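# Place the black pot inside the middle upper cabinet

## Task

Set the black pot upright on the floor (bottom shelf) of the middle cabinet in the upper row. Push it deep enough that the cabinet doors could close in front of it. Disturb nothing else. If the pot tips over or is left leaning, the task fails.

## Robot and tools

ROBOT. A LinearBot: a base that can drive in any direction, with a column about 1.7 m high. A carriage rides this column; its height is the joint lift_m (0 to 1 m). The carriage holds two identical six-joint arms, each with a two-finger gripper. The arm bases sit roughly 0.57 m + lift_m above the floor, and carriage parts hang about 0.15 m below them. A hand reaches 0.78 m from its shoulder but only about 0.38 m below its arm base. A hand is about 0.16 m long and 0.1 m wide (0.14 m open). The wrist camera sticks out 0.11 m from the joint 6 axis on one side. Fingertips are about 0.005 m thick in the closing direction and 0.02 m wide. Parked joints 1 to 6 are 0, 0.05, 0.05, 1.45, 0, 0. With both arms parked the footprint is about 0.85 m wide by 0.65 m long.

CAMERAS. carriage_camera is fixed, facing forward and tilted about 20 degrees down. left_wrist_camera and right_wrist_camera look out beyond the fingertips. Images are 672x504 pixels. The carriage camera and parked fingertips sit up to about 0.45 m above the arm bases.

FRAMES. Base frame: metres, origin on the floor below the base centre, x forward, y left, z up. left_hand and right_hand are reported in it, as the point between that hand's pads. quat_wxyz rotates base axes into hand axes. The hand z axis runs along the fingers, and the fingers open along its y axis. A hand pointing straight up with joints 1, 5 and 6 at 0 reads (1, 0, 0, 0). The odometry frame is the base frame at the scene's start. base_odometry only counts wheel rotation, so slip shows up as travel. Heading is in rad, left positive, from -3.142 to 3.142, and it can drift a degree or two after turns or long strafes.

move. The action is made of base and/or joints, optionally with speeds and min_time_s; cameras and blocking are extra. With no action, move just returns state, images and the scene number.
- base: an object with exactly one key, an offset from where the base last reported itself (or from its current spot if a move was still running). translate_m: forward positive, -2 to 2 m. strafe_m: left positive, -2 to 2 m. rotate_rad: counter-clockwise positive, -6.3 to 6.3 rad.
- joints: one object covering both arms, keyed by name, each value an absolute target. lift_m 0 to 1 m (±0.004). For each arm, with prefix left_ or right_: joint1_rad -2.617 to 3.054 (vertical axis, 0 forward, positive left, ±0.02); joint2_rad 0 to 3.141 (shoulder; 0 upper arm level pointing back, 1.57 vertical, 3.14 level pointing forward, ±0.105); joint3_rad 0 to 3.141 (elbow; 0 folded, 3.14 straight, ±0.06); joint4_rad -1.57 to 1.57 (wrist pitch; 0 in line with forearm, positive lifts fingertips, ±0.04); joint5_rad -1.57 to 1.57 (wrist yaw; positive swings fingertips to the RIGHT, ±0.025); joint6_rad -2.094 to 2.094 (roll about the finger axis, positive clockwise seen from the forearm, ±0.02); gripper_m 0 to 0.093 m, the gap between pads (±0.004).
- speeds: top speeds for this action only. translate_m and strafe_m 0.02 to 0.5 m/s; rotate_rad 0.05 to 1.57 rad/s; lift_m 0.08 to 0.27 m/s (default 0.25). The others default to their maximum.
- min_time_s: 0.1 to 8 s, the shortest duration for each arm and gripper motion. If it is too short, the arm speeds up and a stretched arm can overshoot by about 15 degrees. A value of 2 or more keeps hand paths straighter.
- cameras: a list drawn from carriage_camera, left_wrist_camera, right_wrist_camera or all. [] gives none. If omitted, you get all cameras for a call with no action and none otherwise.
- blocking: true or omitted waits until everything rests. false returns within about 0.5 s while motion continues. A later move overrides only the targets it names.
An action ends after 14 s at most (time_out). Unknown keys make a call invalid, but later calls still run. Out-of-range values are refused, and a refusal or any stop you did not order cancels the remaining move, wait and finished_scene calls in that reply.

wait: seconds from 0 to 10. It returns early once earlier motions have come to rest. stop: brakes all running motions, though the base rolls a little first. Braked joints read "stopped" and may keep pressing. zoom_image: camera plus region [x0, y0, x1, y1] in pixels from the top-left, at most 504 by 504, on that camera's latest image. finished_scene: scene = the current scene number. The pot must stay placed without the robot's help. After ending the first scene, make no further calls in that reply.

RESULTS. The move line reads "done" or else the worst status. base_status and joint_status use: moving, done, off_target (at rest short of target, maybe still pushing), contact_stop, time_out (the old target is dropped and the joint holds), stopped, not_followed (a self-collision check withheld the arm's targets; "joint command not followed"), and limit_stop_at_motor_heat. on_its_own lists things you did not command; "held at" is a target, not a reading. motor_effort is a percent of maximum, with the last action's peak in brackets and sizeable error. A lift effort that keeps falling as the lift lowers means a hand or its load is resting on something. Joint torques carry offsets; joints 1 to 3 wrap at ±28 N m. With a firm grip the gripper reads a little narrower than the object, and it reads 0.000 to 0.003 when closed on nothing. To release, command a gap well above the reading. Hand readings usually sit higher than the true hand, especially at long reach or under load.

CAUTIONS. Don't drop the pot, release it while moving, or slam or hit anything hard. Never let the arms collide or press on each other. When joint2 is under 0.8 rad, turning joint1 outward by 0.5 rad or more can hit the column. Keep the carriage low and the arms tucked while driving. Avoid quick swings and sudden stops, and never back under a table edge, since the robot can tip. After a contact_stop, back off about 0.2 m. A stretched arm, or one holding a load, heats up: a MOTOR HOT line warns, and at 100 °C the arm goes limp for 30 to 60 s, so park it to cool. A blocked arm keeps pushing and springs toward its target once freed; send it its current readings to ease it. Arms have no contact stop, and a base drive can bend an arm without reporting it.

Each tool is called after "Call:" as name(argument=value, ...), one argument or row to a line, values as JSON.

## Session

Call:
move(
)

Scene clock: 0.00 s.
Joint torques (N m): no reading
base_odometry: x=+0.000 y=+0.000 heading=+0.000
base_status: not commanded
joint_positions: lift_m=+0.300 left_joint1_rad=+0.011 left_joint2_rad=+0.066 left_joint3_rad=+0.024 left_joint4_rad=+1.484 left_joint5_rad=+0.006 left_joint6_rad=-0.041 left_gripper_m=+0.09396 right_joint1_rad=+0.001 right_joint2_rad=+0.046 right_joint3_rad=+0.056 right_joint4_rad=+1.494 right_joint5_rad=+0.030 right_joint6_rad=+0.014 right_gripper_m=+0.09396
joint_status: not commanded
motor_effort: lift_m=+23 drive_wheels=-3
left_hand: x=+0.2583 y=+0.3029 z=+1.3008 quat_wxyz=(+0.998, +0.001, +0.064, -0.015) (m; base frame)
right_hand: x=+0.2398 y=-0.3087 z=+1.3097 quat_wxyz=(+0.999, +0.015, +0.033, +0.007) (m; base frame)
pictures: carriage_camera, left_wrist_camera, right_wrist_camera

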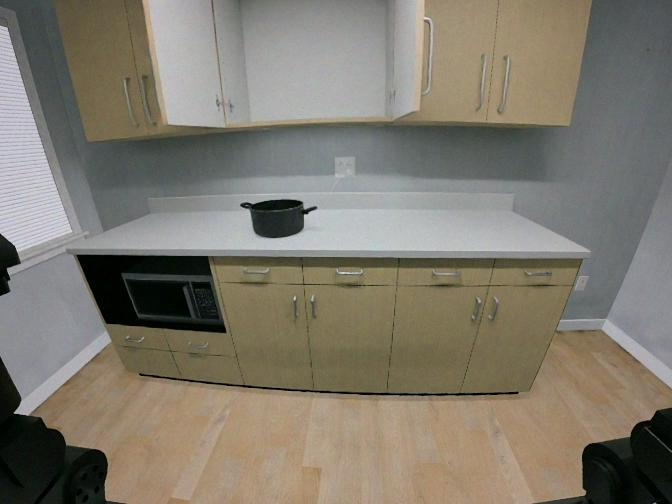

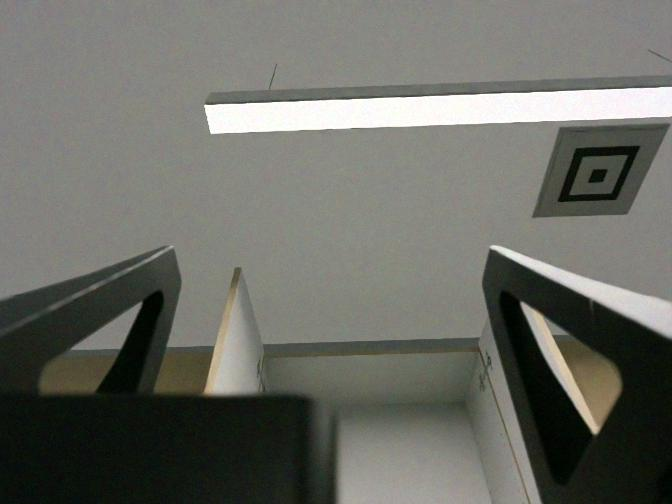

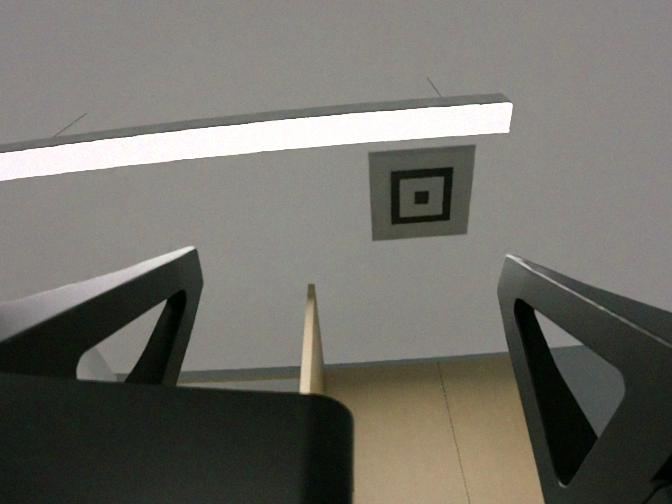

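Call:
zoom_image(
  camera="carriage_camera",
  region=[200, 140, 370, 270],
)

Call:
zoom_image(
  camera="carriage_camera",
  region=[50, 0, 554, 140],
)

Scaled by 2.965 from the camera's 672x504 image, which has a finer 960x720 frame.

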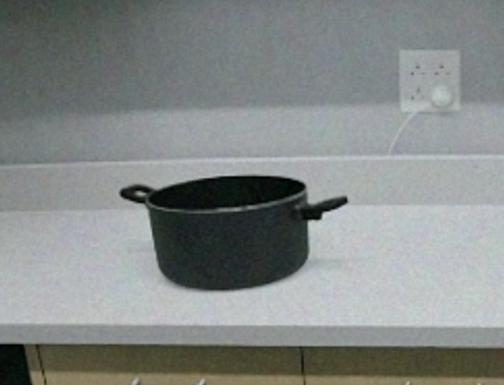

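Scaled by 1.000.

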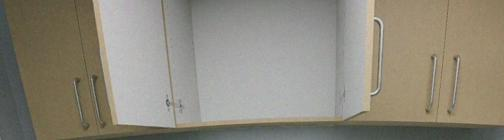

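Call:
zoom_image(
  camera="carriage_camera",
  region=[0, 180, 336, 432],
)

Call:
zoom_image(
  camera="carriage_camera",
  region=[336, 180, 672, 432],
)

Call:
zoom_image(
  camera="carriage_camera",
  region=[60, 0, 396, 252],
)

Call:
zoom_image(
  camera="carriage_camera",
  region=[336, 0, 672, 252],
)

Scaled by 1.500 from the camera's 672x504 image, which has a finer 960x720 frame.

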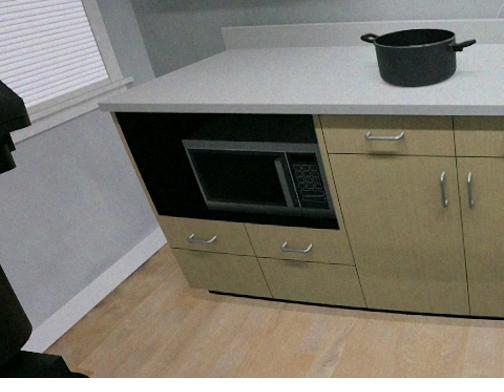

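Scaled by 1.500 from the camera's 672x504 image, which has a finer 960x720 frame.

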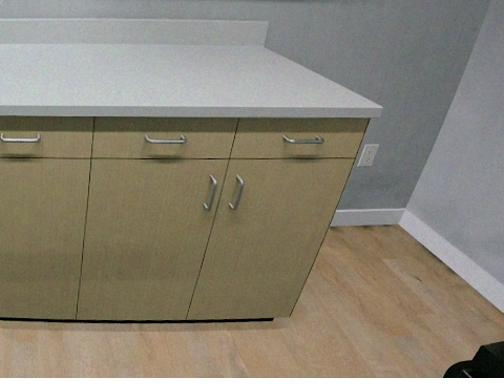

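Scaled by 1.500 from the camera's 672x504 image, which has a finer 960x720 frame.

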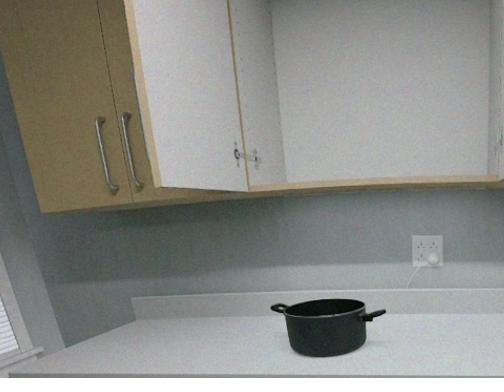

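Scaled by 1.500 from the camera's 672x504 image, which has a finer 960x720 frame.

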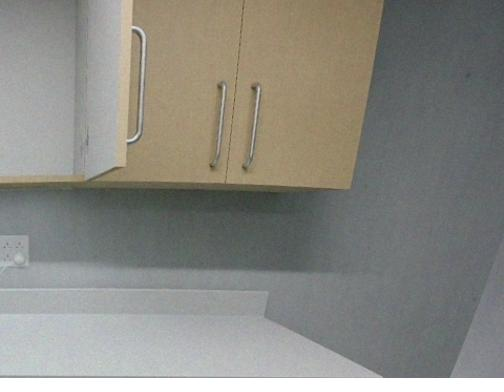

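Call:
move(
  base={"translate_m": 0.3},
  speeds={"translate_m": 0.2},
  cameras=["all"],
)

Scene clock: 12.20 s.
Joint torques (N m): left_arm=[-0.03 4.42 5.45 -0.16 0.03 0.02] | right_arm=[-0.1 4.78 5.11 -0.37 -0.03 -0.03]
move: done
base_odometry: x=+0.300 y=+0.000 heading=+0.000
base_status: done
joint_positions: lift_m=+0.300 left_joint1_rad=+0.011 left_joint2_rad=+0.066 left_joint3_rad=+0.024 left_joint4_rad=+1.484 left_joint5_rad=+0.006 left_joint6_rad=-0.041 left_gripper_m=+0.09396 right_joint1_rad=+0.001 right_joint2_rad=+0.046 right_joint3_rad=+0.056 right_joint4_rad=+1.494 right_joint5_rad=+0.030 right_joint6_rad=+0.014 right_gripper_m=+0.09396
joint_status: not commanded
motor_effort: lift_m=+23(23) drive_wheels=-5(10)
left_hand: x=+0.2583 y=+0.3029 z=+1.3008 quat_wxyz=(+0.998, +0.001, +0.064, -0.015) (m; base frame)
right_hand: x=+0.2397 y=-0.3087 z=+1.3097 quat_wxyz=(+0.999, +0.015, +0.033, +0.007) (m; base frame)
pictures: carriage_camera, left_wrist_camera, right_wrist_camera

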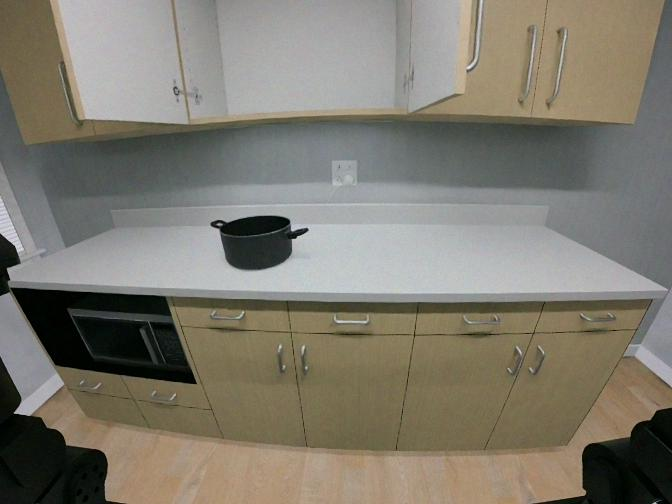

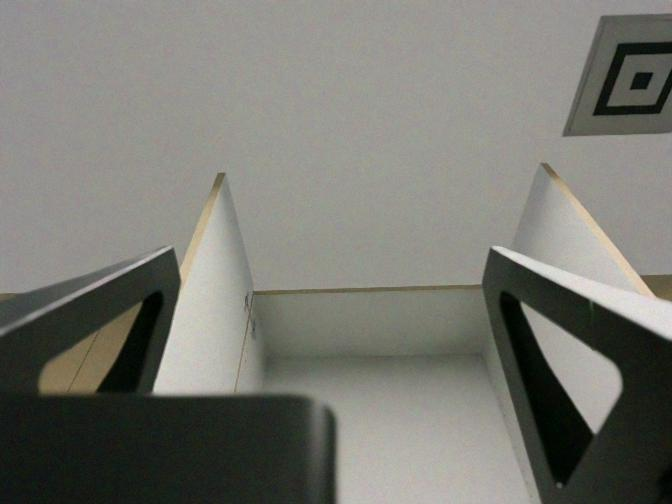

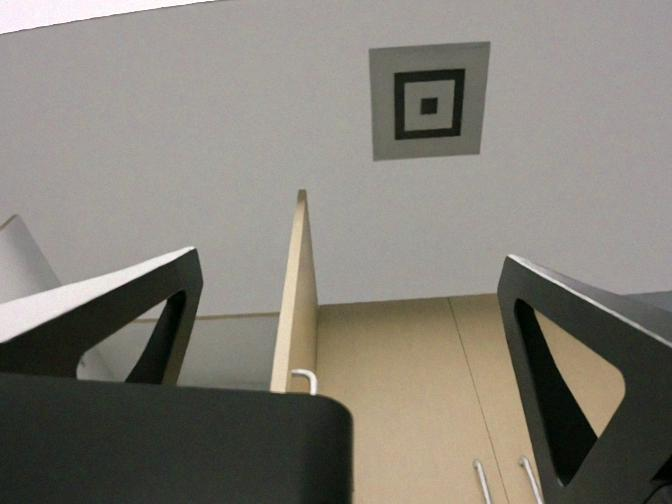

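Call:
zoom_image(
  camera="carriage_camera",
  region=[286, 240, 386, 315],
)

Call:
zoom_image(
  camera="carriage_camera",
  region=[190, 190, 330, 295],
)

Call:
zoom_image(
  camera="carriage_camera",
  region=[170, 60, 490, 140],
)

Call:
zoom_image(
  camera="carriage_camera",
  region=[286, 390, 426, 495],
)

Scaled by 5.040 from the camera's 672x504 image, which has a finer 960x720 frame.

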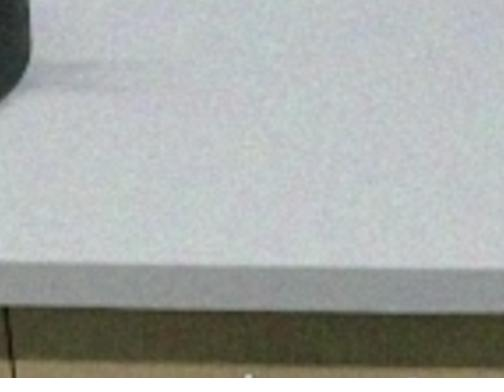

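Scaled by 3.600 from the camera's 672x504 image, which has a finer 960x720 frame.

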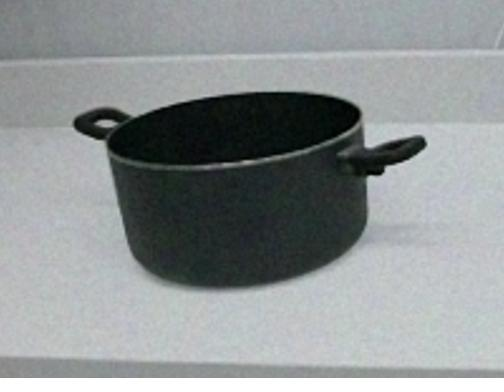

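Scaled by 1.575 from the camera's 672x504 image, which has a finer 960x720 frame.

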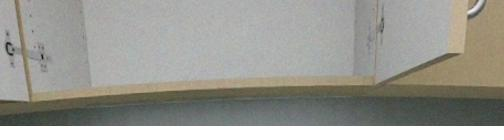

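Scaled by 3.600 from the camera's 672x504 image, which has a finer 960x720 frame.

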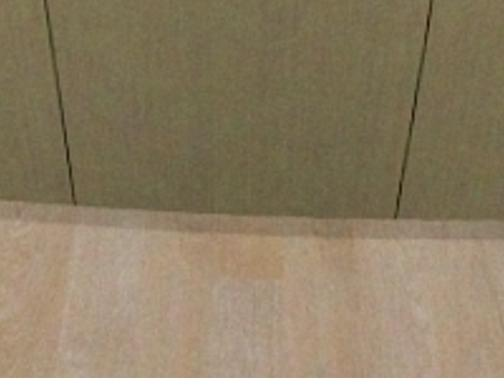

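Call:
move(
  joints={"lift_m": 0.6},
  cameras=["all"],
)

Call:
zoom_image(
  camera="carriage_camera",
  region=[100, 0, 572, 354],
)

Call:
zoom_image(
  camera="carriage_camera",
  region=[186, 290, 486, 500],
)

Scene clock: 16.50 s.
Joint torques (N m): left_arm=[-0.08 4.37 5.46 -0.17 0.03 0.03] | right_arm=[-0.09 4.77 5.09 -0.36 -0.05 0]
move: done
base_odometry: x=+0.300 y=+0.000 heading=+0.000
base_status: not commanded
joint_positions: lift_m=+0.600 left_joint1_rad=+0.011 left_joint2_rad=+0.066 left_joint3_rad=+0.024 left_joint4_rad=+1.484 left_joint5_rad=+0.006 left_joint6_rad=-0.041 left_gripper_m=+0.09396 right_joint1_rad=+0.001 right_joint2_rad=+0.046 right_joint3_rad=+0.056 right_joint4_rad=+1.494 right_joint5_rad=+0.030 right_joint6_rad=+0.014 right_gripper_m=+0.09396
joint_status: all done
motor_effort: lift_m=+23(28) drive_wheels=+0(5)
left_hand: x=+0.2583 y=+0.3029 z=+1.6007 quat_wxyz=(+0.998, +0.001, +0.064, -0.015) (m; base frame)
right_hand: x=+0.2397 y=-0.3087 z=+1.6096 quat_wxyz=(+0.999, +0.015, +0.033, +0.007) (m; base frame)
pictures: carriage_camera, left_wrist_camera, right_wrist_camera

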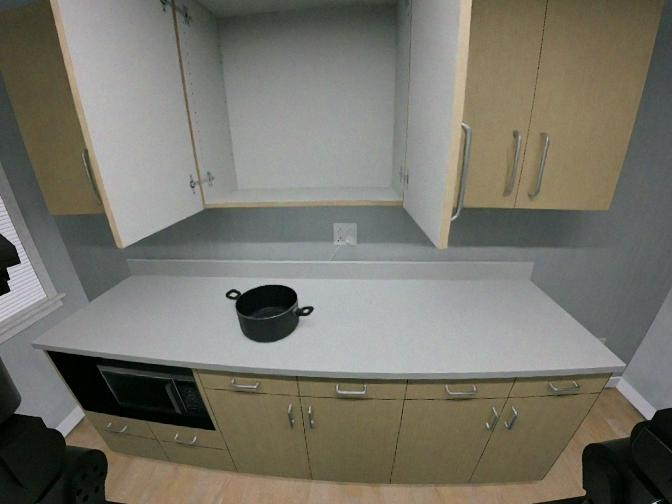

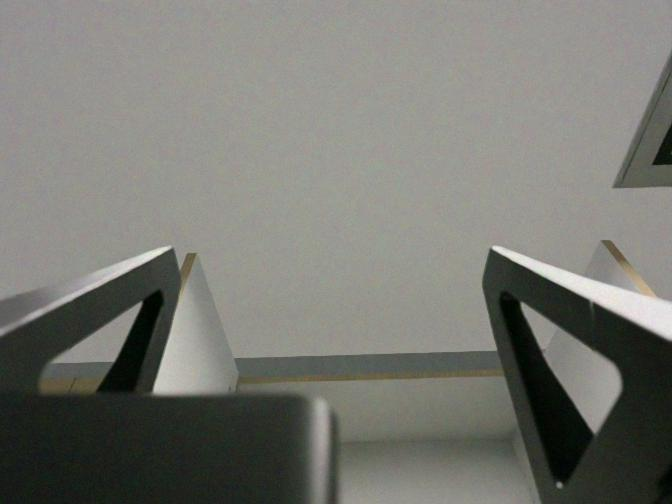

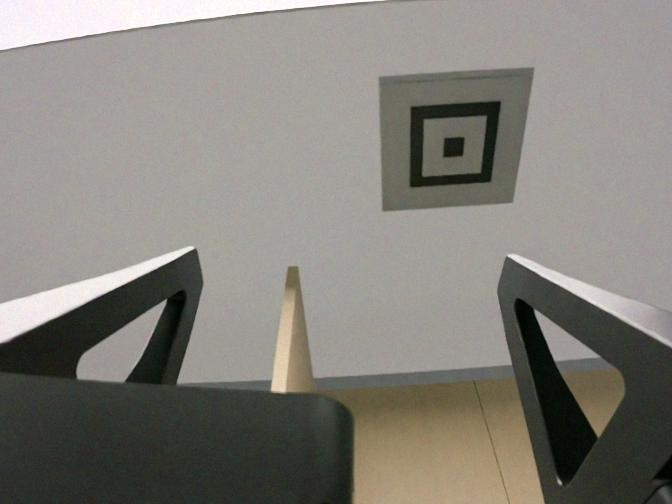

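Scaled by 1.068 from the camera's 672x504 image, which has a finer 960x720 frame.

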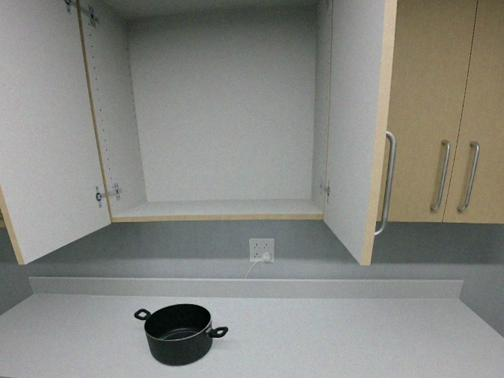

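Scaled by 1.680 from the camera's 672x504 image, which has a finer 960x720 frame.

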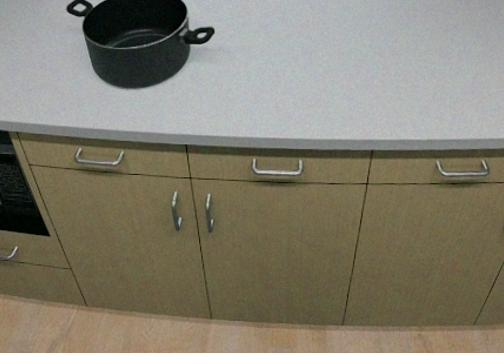

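Call:
move(
  base={"translate_m": -0.3},
  joints={"left_joint2_rad": 2.29, "left_joint3_rad": 1.147, "left_joint4_rad": 1.147, "left_joint1_rad": 0, "left_joint5_rad": 0, "left_joint6_rad": 0, "right_joint2_rad": 2.29, "right_joint3_rad": 1.147, "right_joint4_rad": 1.147, "right_joint1_rad": 0, "right_joint5_rad": 0, "right_joint6_rad": 0},
  min_time_s=4,
  cameras=["all"],
)

Scene clock: 30.27 s.
Joint torques (N m): left_arm=[-0.88 -13.03 7.15 2.45 -0.01 0.16] | right_arm=[-0.13 -12.16 6.95 2 -0.18 -0.15]
move: done
base_odometry: x=+0.000 y=+0.000 heading=-0.001
base_status: done
joint_positions: lift_m=+0.600 left_joint1_rad=+0.008 left_joint2_rad=+2.285 left_joint3_rad=+1.123 left_joint4_rad=+1.146 left_joint5_rad=+0.006 left_joint6_rad=-0.011 left_gripper_m=+0.09396 right_joint1_rad=+0.001 right_joint2_rad=+2.285 right_joint3_rad=+1.120 right_joint4_rad=+1.147 right_joint5_rad=+0.015 right_joint6_rad=+0.013 right_gripper_m=+0.09396
joint_status: all done
motor_effort: lift_m=+23(23) drive_wheels=-2(12)
left_hand: x=+0.8160 y=+0.3073 z=+1.2820 quat_wxyz=(+0.701, -0.005, +0.713, -0.003) (m; base frame)
right_hand: x=+0.8155 y=-0.3056 z=+1.2815 quat_wxyz=(+0.701, +0.010, +0.713, +0.000) (m; base frame)
pictures: carriage_camera, left_wrist_camera, right_wrist_camera

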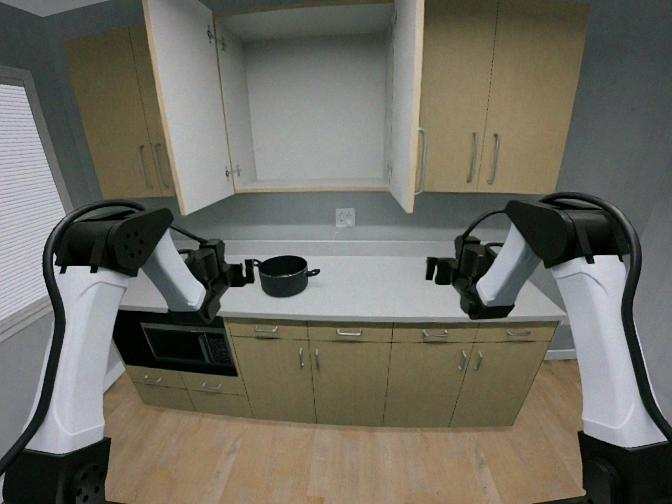

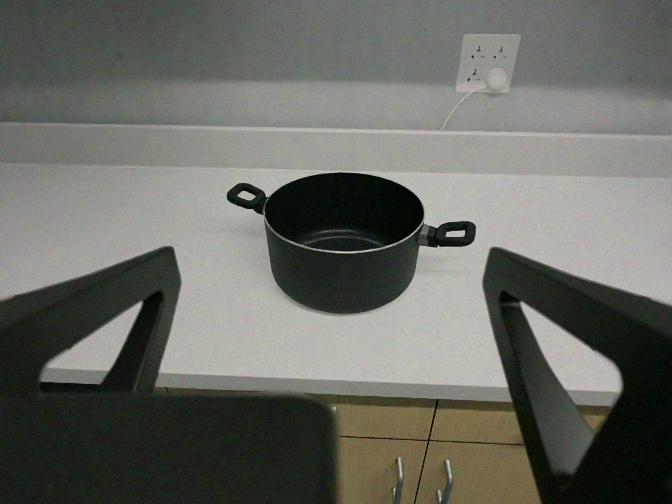

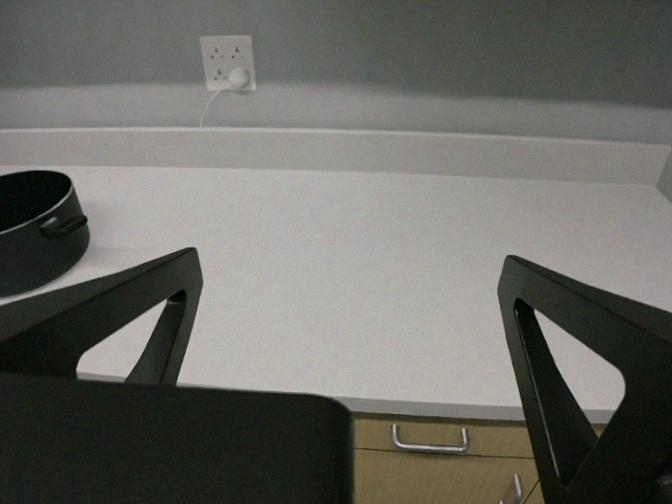

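Call:
zoom_image(
  camera="carriage_camera",
  region=[150, 190, 330, 325],
)

Call:
zoom_image(
  camera="carriage_camera",
  region=[400, 190, 580, 325],
)

Scaled by 2.800 from the camera's 672x504 image, which has a finer 960x720 frame.

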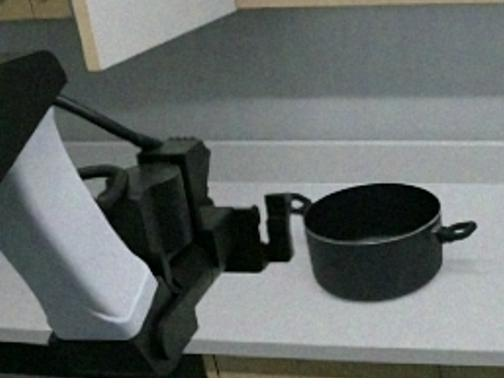

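Scaled by 2.800 from the camera's 672x504 image, which has a finer 960x720 frame.

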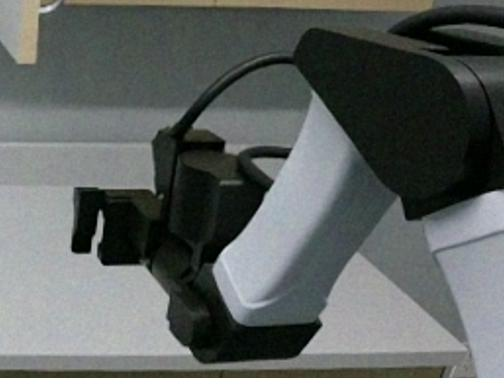

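Call:
zoom_image(
  camera="left_wrist_camera",
  region=[200, 150, 500, 330],
)

Scaled by 1.680 from the camera's 672x504 image, which has a finer 960x720 frame.

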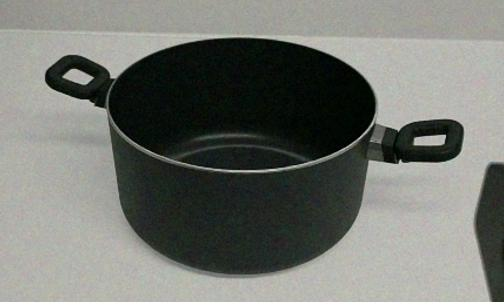

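Call:
move(
  base={"strafe_m": 0.28},
  joints={"lift_m": 0.345, "left_joint1_rad": -0.227, "left_joint2_rad": 2.506, "left_joint3_rad": 1.595, "left_joint4_rad": 0.911, "left_joint5_rad": 0, "left_joint6_rad": -1.57, "right_joint1_rad": 0.26, "right_joint2_rad": 2.282, "right_joint3_rad": 1.126, "right_joint4_rad": 1.156, "right_joint5_rad": 0, "right_joint6_rad": 1.57},
  speeds={"strafe_m": 0.25},
  min_time_s=3,
  cameras=["all"],
)

Scene clock: 46.00 s.
Joint torques (N m): left_arm=[-0.65 -15.41 8.35 2.41 -0.01 -0.01] | right_arm=[0.25 -13.98 4.62 2.19 -0.12 0.05]
move: done
base_odometry: x=+0.000 y=+0.280 heading=+0.000
base_status: done
joint_positions: lift_m=+0.345 left_joint1_rad=-0.221 left_joint2_rad=+2.499 left_joint3_rad=+1.567 left_joint4_rad=+0.913 left_joint5_rad=+0.006 left_joint6_rad=-1.558 left_gripper_m=+0.09397 right_joint1_rad=+0.256 right_joint2_rad=+2.295 right_joint3_rad=+1.130 right_joint4_rad=+1.138 right_joint5_rad=+0.012 right_joint6_rad=+1.556 right_gripper_m=+0.09397
joint_status: all done
motor_effort: lift_m=+21(22) drive_wheels=-4(8)
left_hand: x=+0.8796 y=+0.1548 z=+1.0252 quat_wxyz=(+0.439, -0.441, +0.562, -0.545) (m; base frame)
right_hand: x=+0.7986 y=-0.1550 z=+1.0227 quat_wxyz=(+0.434, +0.437, +0.568, +0.546) (m; base frame)
pictures: carriage_camera, left_wrist_camera, right_wrist_camera

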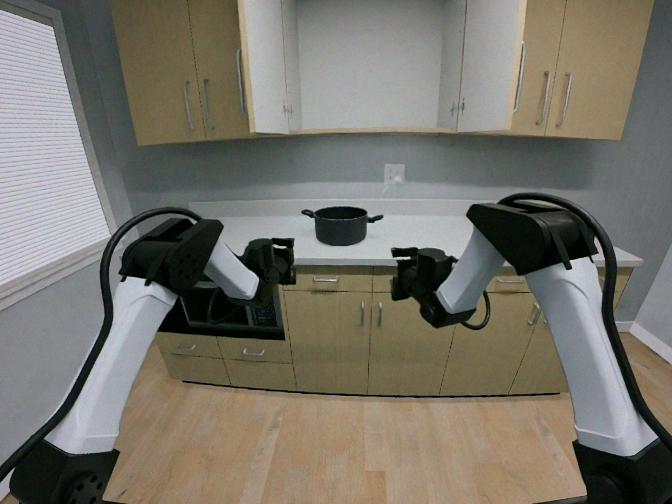

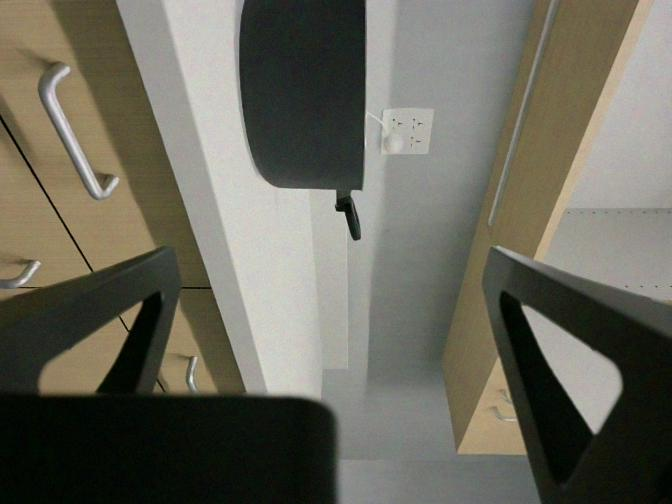

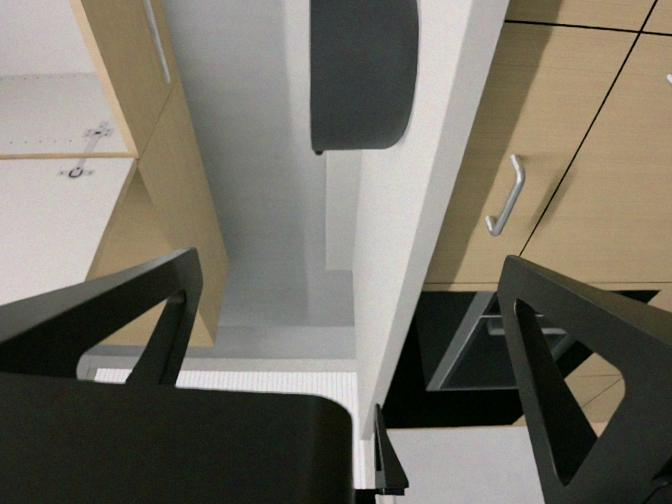

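Call:
zoom_image(
  camera="left_wrist_camera",
  region=[230, 100, 430, 250],
)

Call:
zoom_image(
  camera="right_wrist_camera",
  region=[260, 60, 460, 210],
)

Call:
zoom_image(
  camera="carriage_camera",
  region=[240, 180, 480, 320],
)

Scaled by 2.520 from the camera's 672x504 image, which has a finer 960x720 frame.

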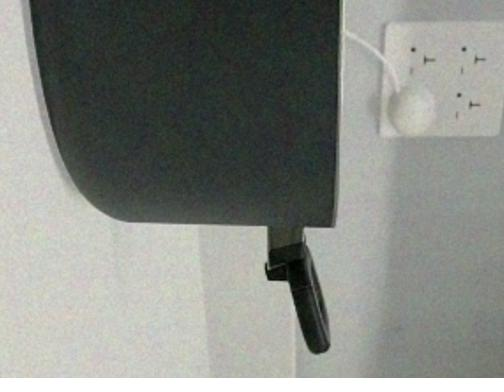

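Scaled by 2.520 from the camera's 672x504 image, which has a finer 960x720 frame.

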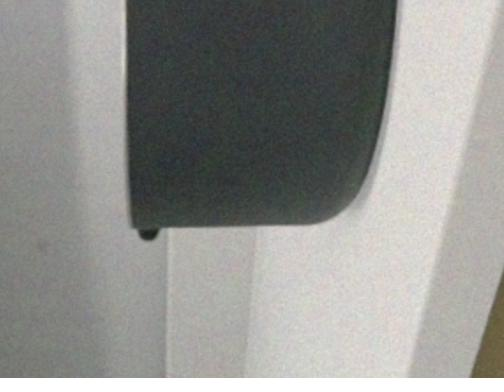

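Scaled by 2.100 from the camera's 672x504 image, which has a finer 960x720 frame.

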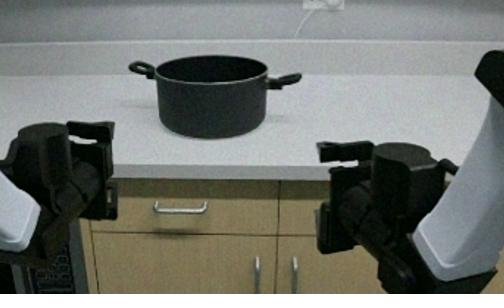

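Call:
move(
  base={"translate_m": 0.34},
  joints={"left_joint6_rad": -1.22, "right_joint6_rad": 1.22},
  speeds={"translate_m": 0.2},
  cameras=["all"],
)

Call:
zoom_image(
  camera="carriage_camera",
  region=[200, 160, 480, 370],
)

Scene clock: 54.50 s.
Joint torques (N m): left_arm=[-0.57 -15.53 8.34 2.47 -0.03 0.23] | right_arm=[0.18 -13.96 4.55 2.18 -0.15 -0.24]
move: done
base_odometry: x=+0.340 y=+0.280 heading=+0.000
base_status: done
joint_positions: lift_m=+0.345 left_joint1_rad=-0.223 left_joint2_rad=+2.500 left_joint3_rad=+1.567 left_joint4_rad=+0.908 left_joint5_rad=+0.006 left_joint6_rad=-1.232 left_gripper_m=+0.09397 right_joint1_rad=+0.256 right_joint2_rad=+2.295 right_joint3_rad=+1.130 right_joint4_rad=+1.142 right_joint5_rad=+0.012 right_joint6_rad=+1.233 right_gripper_m=+0.09397
joint_status: all done
motor_effort: lift_m=+21(21) drive_wheels=-6(10)
left_hand: x=+0.8794 y=+0.1538 z=+1.0232 quat_wxyz=(+0.520, -0.344, +0.628, -0.465) (m; base frame)
right_hand: x=+0.7985 y=-0.1548 z=+1.0235 quat_wxyz=(+0.517, +0.339, +0.630, +0.470) (m; base frame)
pictures: carriage_camera, left_wrist_camera, right_wrist_camera

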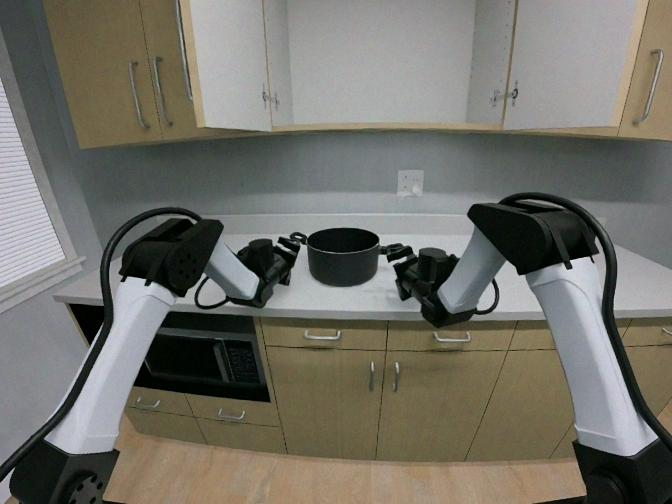

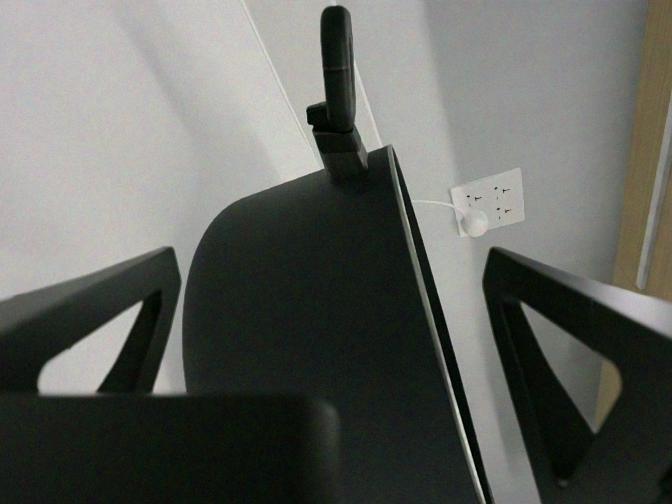

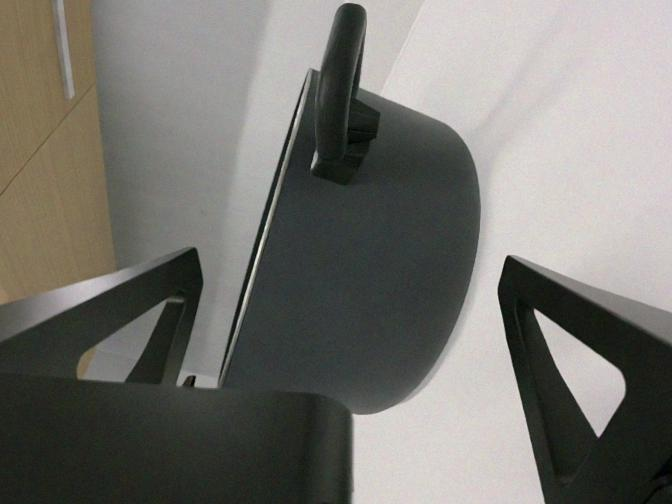

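Scaled by 1.800 from the camera's 672x504 image, which has a finer 960x720 frame.

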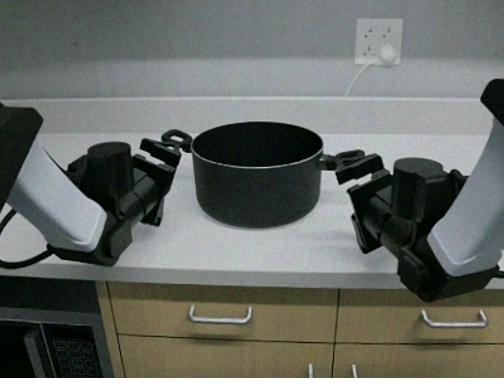

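Call:
move(
  base={"translate_m": 0.09},
  speeds={"translate_m": 0.1},
  cameras=["all"],
)

Call:
zoom_image(
  camera="carriage_camera",
  region=[200, 160, 480, 370],
)

Scene clock: 56.67 s.
Joint torques (N m): left_arm=[-0.4 -15.56 8.4 2.47 -0.03 0.23] | right_arm=[0.21 -13.94 4.67 2.17 -0.15 -0.24]
move: done
base_odometry: x=+0.430 y=+0.280 heading=+0.001
base_status: done
joint_positions: lift_m=+0.345 left_joint1_rad=-0.223 left_joint2_rad=+2.500 left_joint3_rad=+1.567 left_joint4_rad=+0.907 left_joint5_rad=+0.006 left_joint6_rad=-1.232 left_gripper_m=+0.09397 right_joint1_rad=+0.257 right_joint2_rad=+2.295 right_joint3_rad=+1.130 right_joint4_rad=+1.142 right_joint5_rad=+0.011 right_joint6_rad=+1.233 right_gripper_m=+0.09397
joint_status: not commanded
motor_effort: lift_m=+21(21) drive_wheels=-6(9)
left_hand: x=+0.8793 y=+0.1533 z=+1.0231 quat_wxyz=(+0.520, -0.344, +0.628, -0.466) (m; base frame)
right_hand: x=+0.7984 y=-0.1543 z=+1.0237 quat_wxyz=(+0.517, +0.339, +0.630, +0.471) (m; base frame)
pictures: carriage_camera, left_wrist_camera, right_wrist_camera

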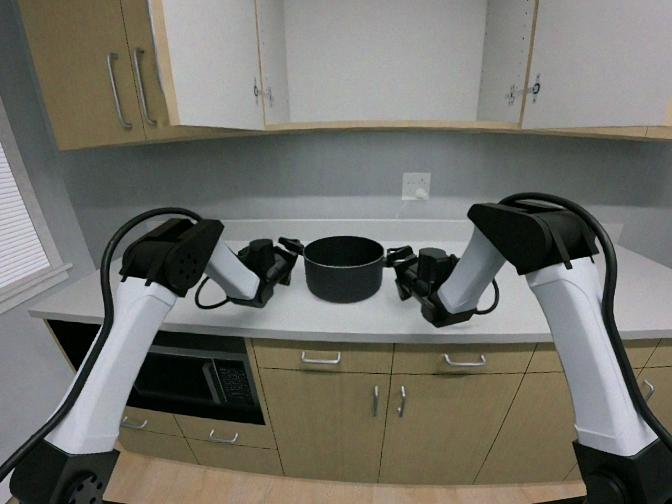

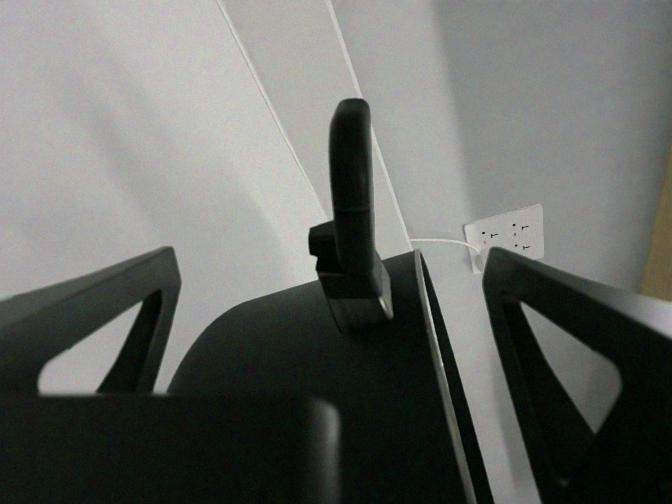

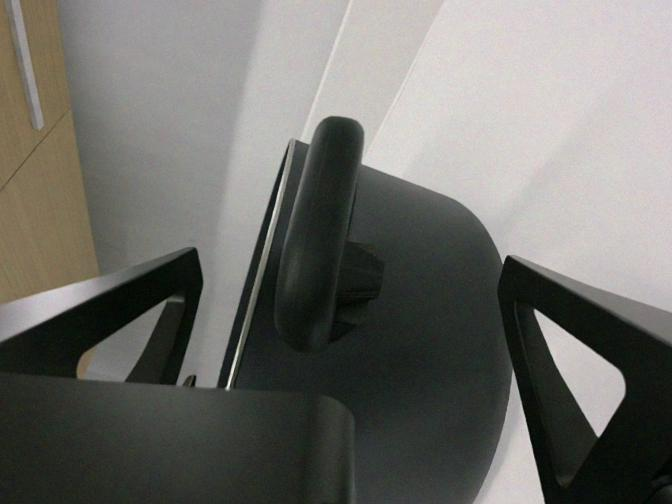

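Scaled by 1.800 from the camera's 672x504 image, which has a finer 960x720 frame.

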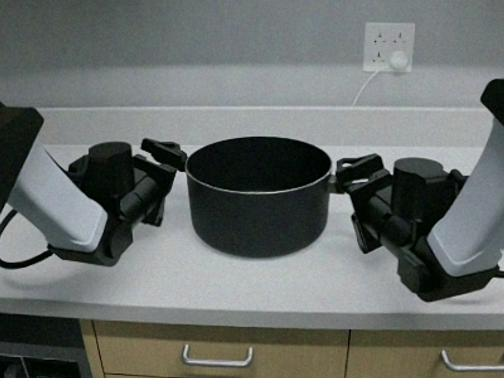

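Call:
move(
  base={"translate_m": 0.04},
  speeds={"translate_m": 0.08},
  cameras=["all"],
)

Call:
zoom_image(
  camera="carriage_camera",
  region=[200, 160, 480, 370],
)

Scene clock: 58.70 s.
Joint torques (N m): left_arm=[-0.39 -15.71 8.14 2.48 -0.02 0.23] | right_arm=[0.09 -14.08 4.53 2.12 -0.14 -0.23]
move: done
base_odometry: x=+0.470 y=+0.281 heading=+0.002
base_status: done
joint_positions: lift_m=+0.345 left_joint1_rad=-0.224 left_joint2_rad=+2.502 left_joint3_rad=+1.569 left_joint4_rad=+0.906 left_joint5_rad=+0.006 left_joint6_rad=-1.231 left_gripper_m=+0.09397 right_joint1_rad=+0.258 right_joint2_rad=+2.295 right_joint3_rad=+1.130 right_joint4_rad=+1.145 right_joint5_rad=+0.011 right_joint6_rad=+1.233 right_gripper_m=+0.09397
joint_status: not commanded
motor_effort: lift_m=+21(21) drive_wheels=+1(9)
left_hand: x=+0.8794 y=+0.1527 z=+1.0227 quat_wxyz=(+0.519, -0.344, +0.629, -0.465) (m; base frame)
right_hand: x=+0.7982 y=-0.1536 z=+1.0243 quat_wxyz=(+0.517, +0.338, +0.629, +0.472) (m; base frame)
pictures: carriage_camera, left_wrist_camera, right_wrist_camera

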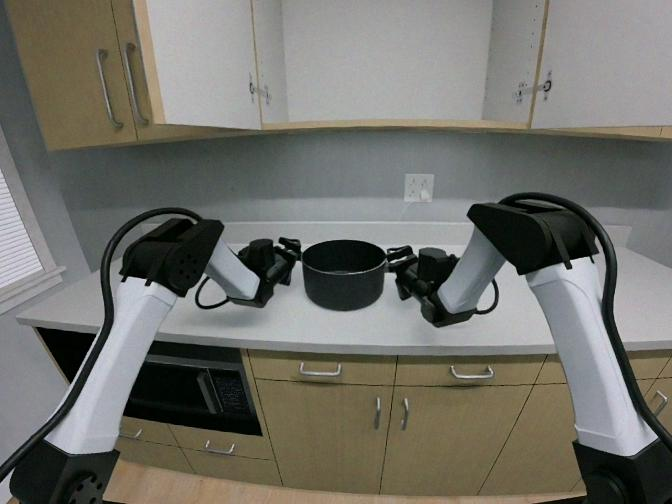

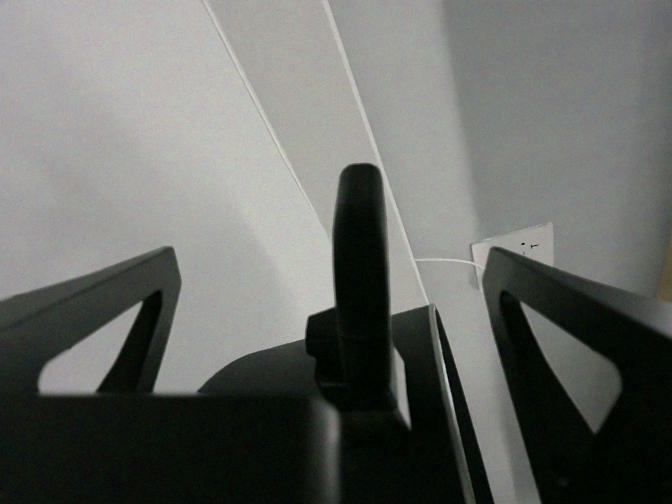

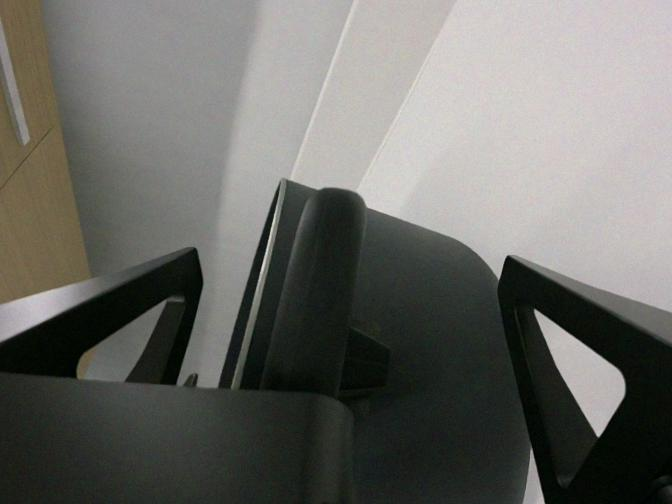

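Scaled by 1.800 from the camera's 672x504 image, which has a finer 960x720 frame.

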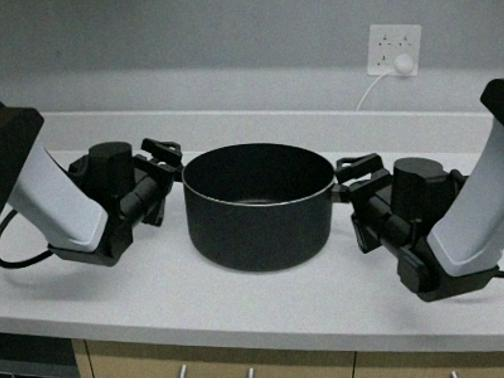

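Call:
move(
  joints={"left_gripper_m": 0.03, "right_gripper_m": 0.03},
  min_time_s=1.5,
  cameras=["all"],
)

Call:
zoom_image(
  camera="carriage_camera",
  region=[200, 160, 480, 370],
)

Scene clock: 61.17 s.
Joint torques (N m): left_arm=[-0.39 -15.68 7.98 2.48 -0.03 0.23] | right_arm=[0.1 -14.11 4.57 2.12 -0.14 -0.22]
move: done
base_odometry: x=+0.470 y=+0.281 heading=+0.002
base_status: not commanded
joint_positions: lift_m=+0.345 left_joint1_rad=-0.224 left_joint2_rad=+2.502 left_joint3_rad=+1.571 left_joint4_rad=+0.906 left_joint5_rad=+0.006 left_joint6_rad=-1.231 left_gripper_m=+0.03015 right_joint1_rad=+0.258 right_joint2_rad=+2.295 right_joint3_rad=+1.130 right_joint4_rad=+1.145 right_joint5_rad=+0.011 right_joint6_rad=+1.232 right_gripper_m=+0.03011
joint_status: all done
motor_effort: lift_m=+21(21) drive_wheels=-4(6)
left_hand: x=+0.8797 y=+0.1526 z=+1.0236 quat_wxyz=(+0.520, -0.344, +0.628, -0.466) (m; base frame)
right_hand: x=+0.7982 y=-0.1536 z=+1.0243 quat_wxyz=(+0.517, +0.338, +0.629, +0.472) (m; base frame)
pictures: carriage_camera, left_wrist_camera, right_wrist_camera

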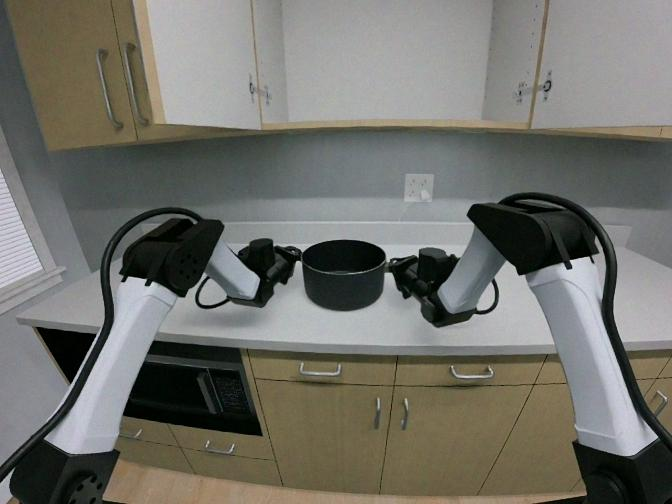

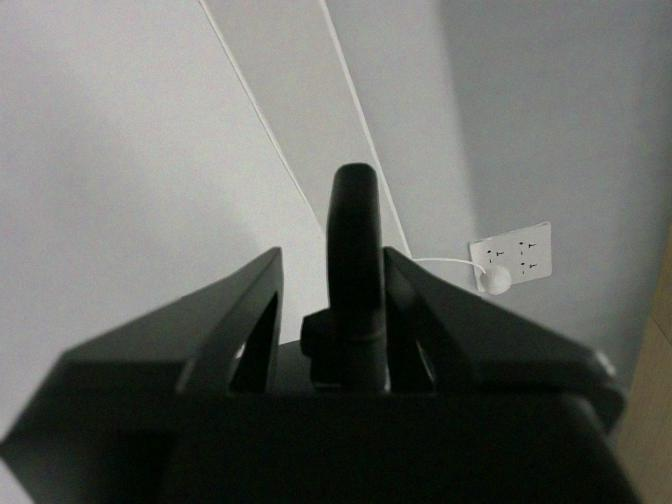

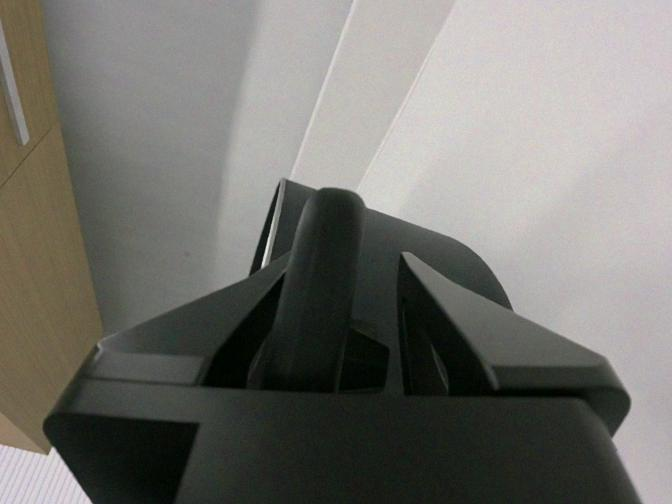

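Scaled by 1.800 from the camera's 672x504 image, which has a finer 960x720 frame.

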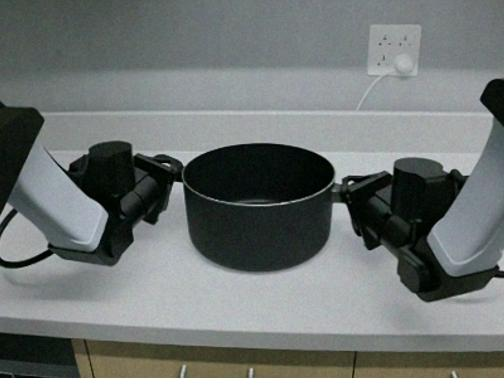

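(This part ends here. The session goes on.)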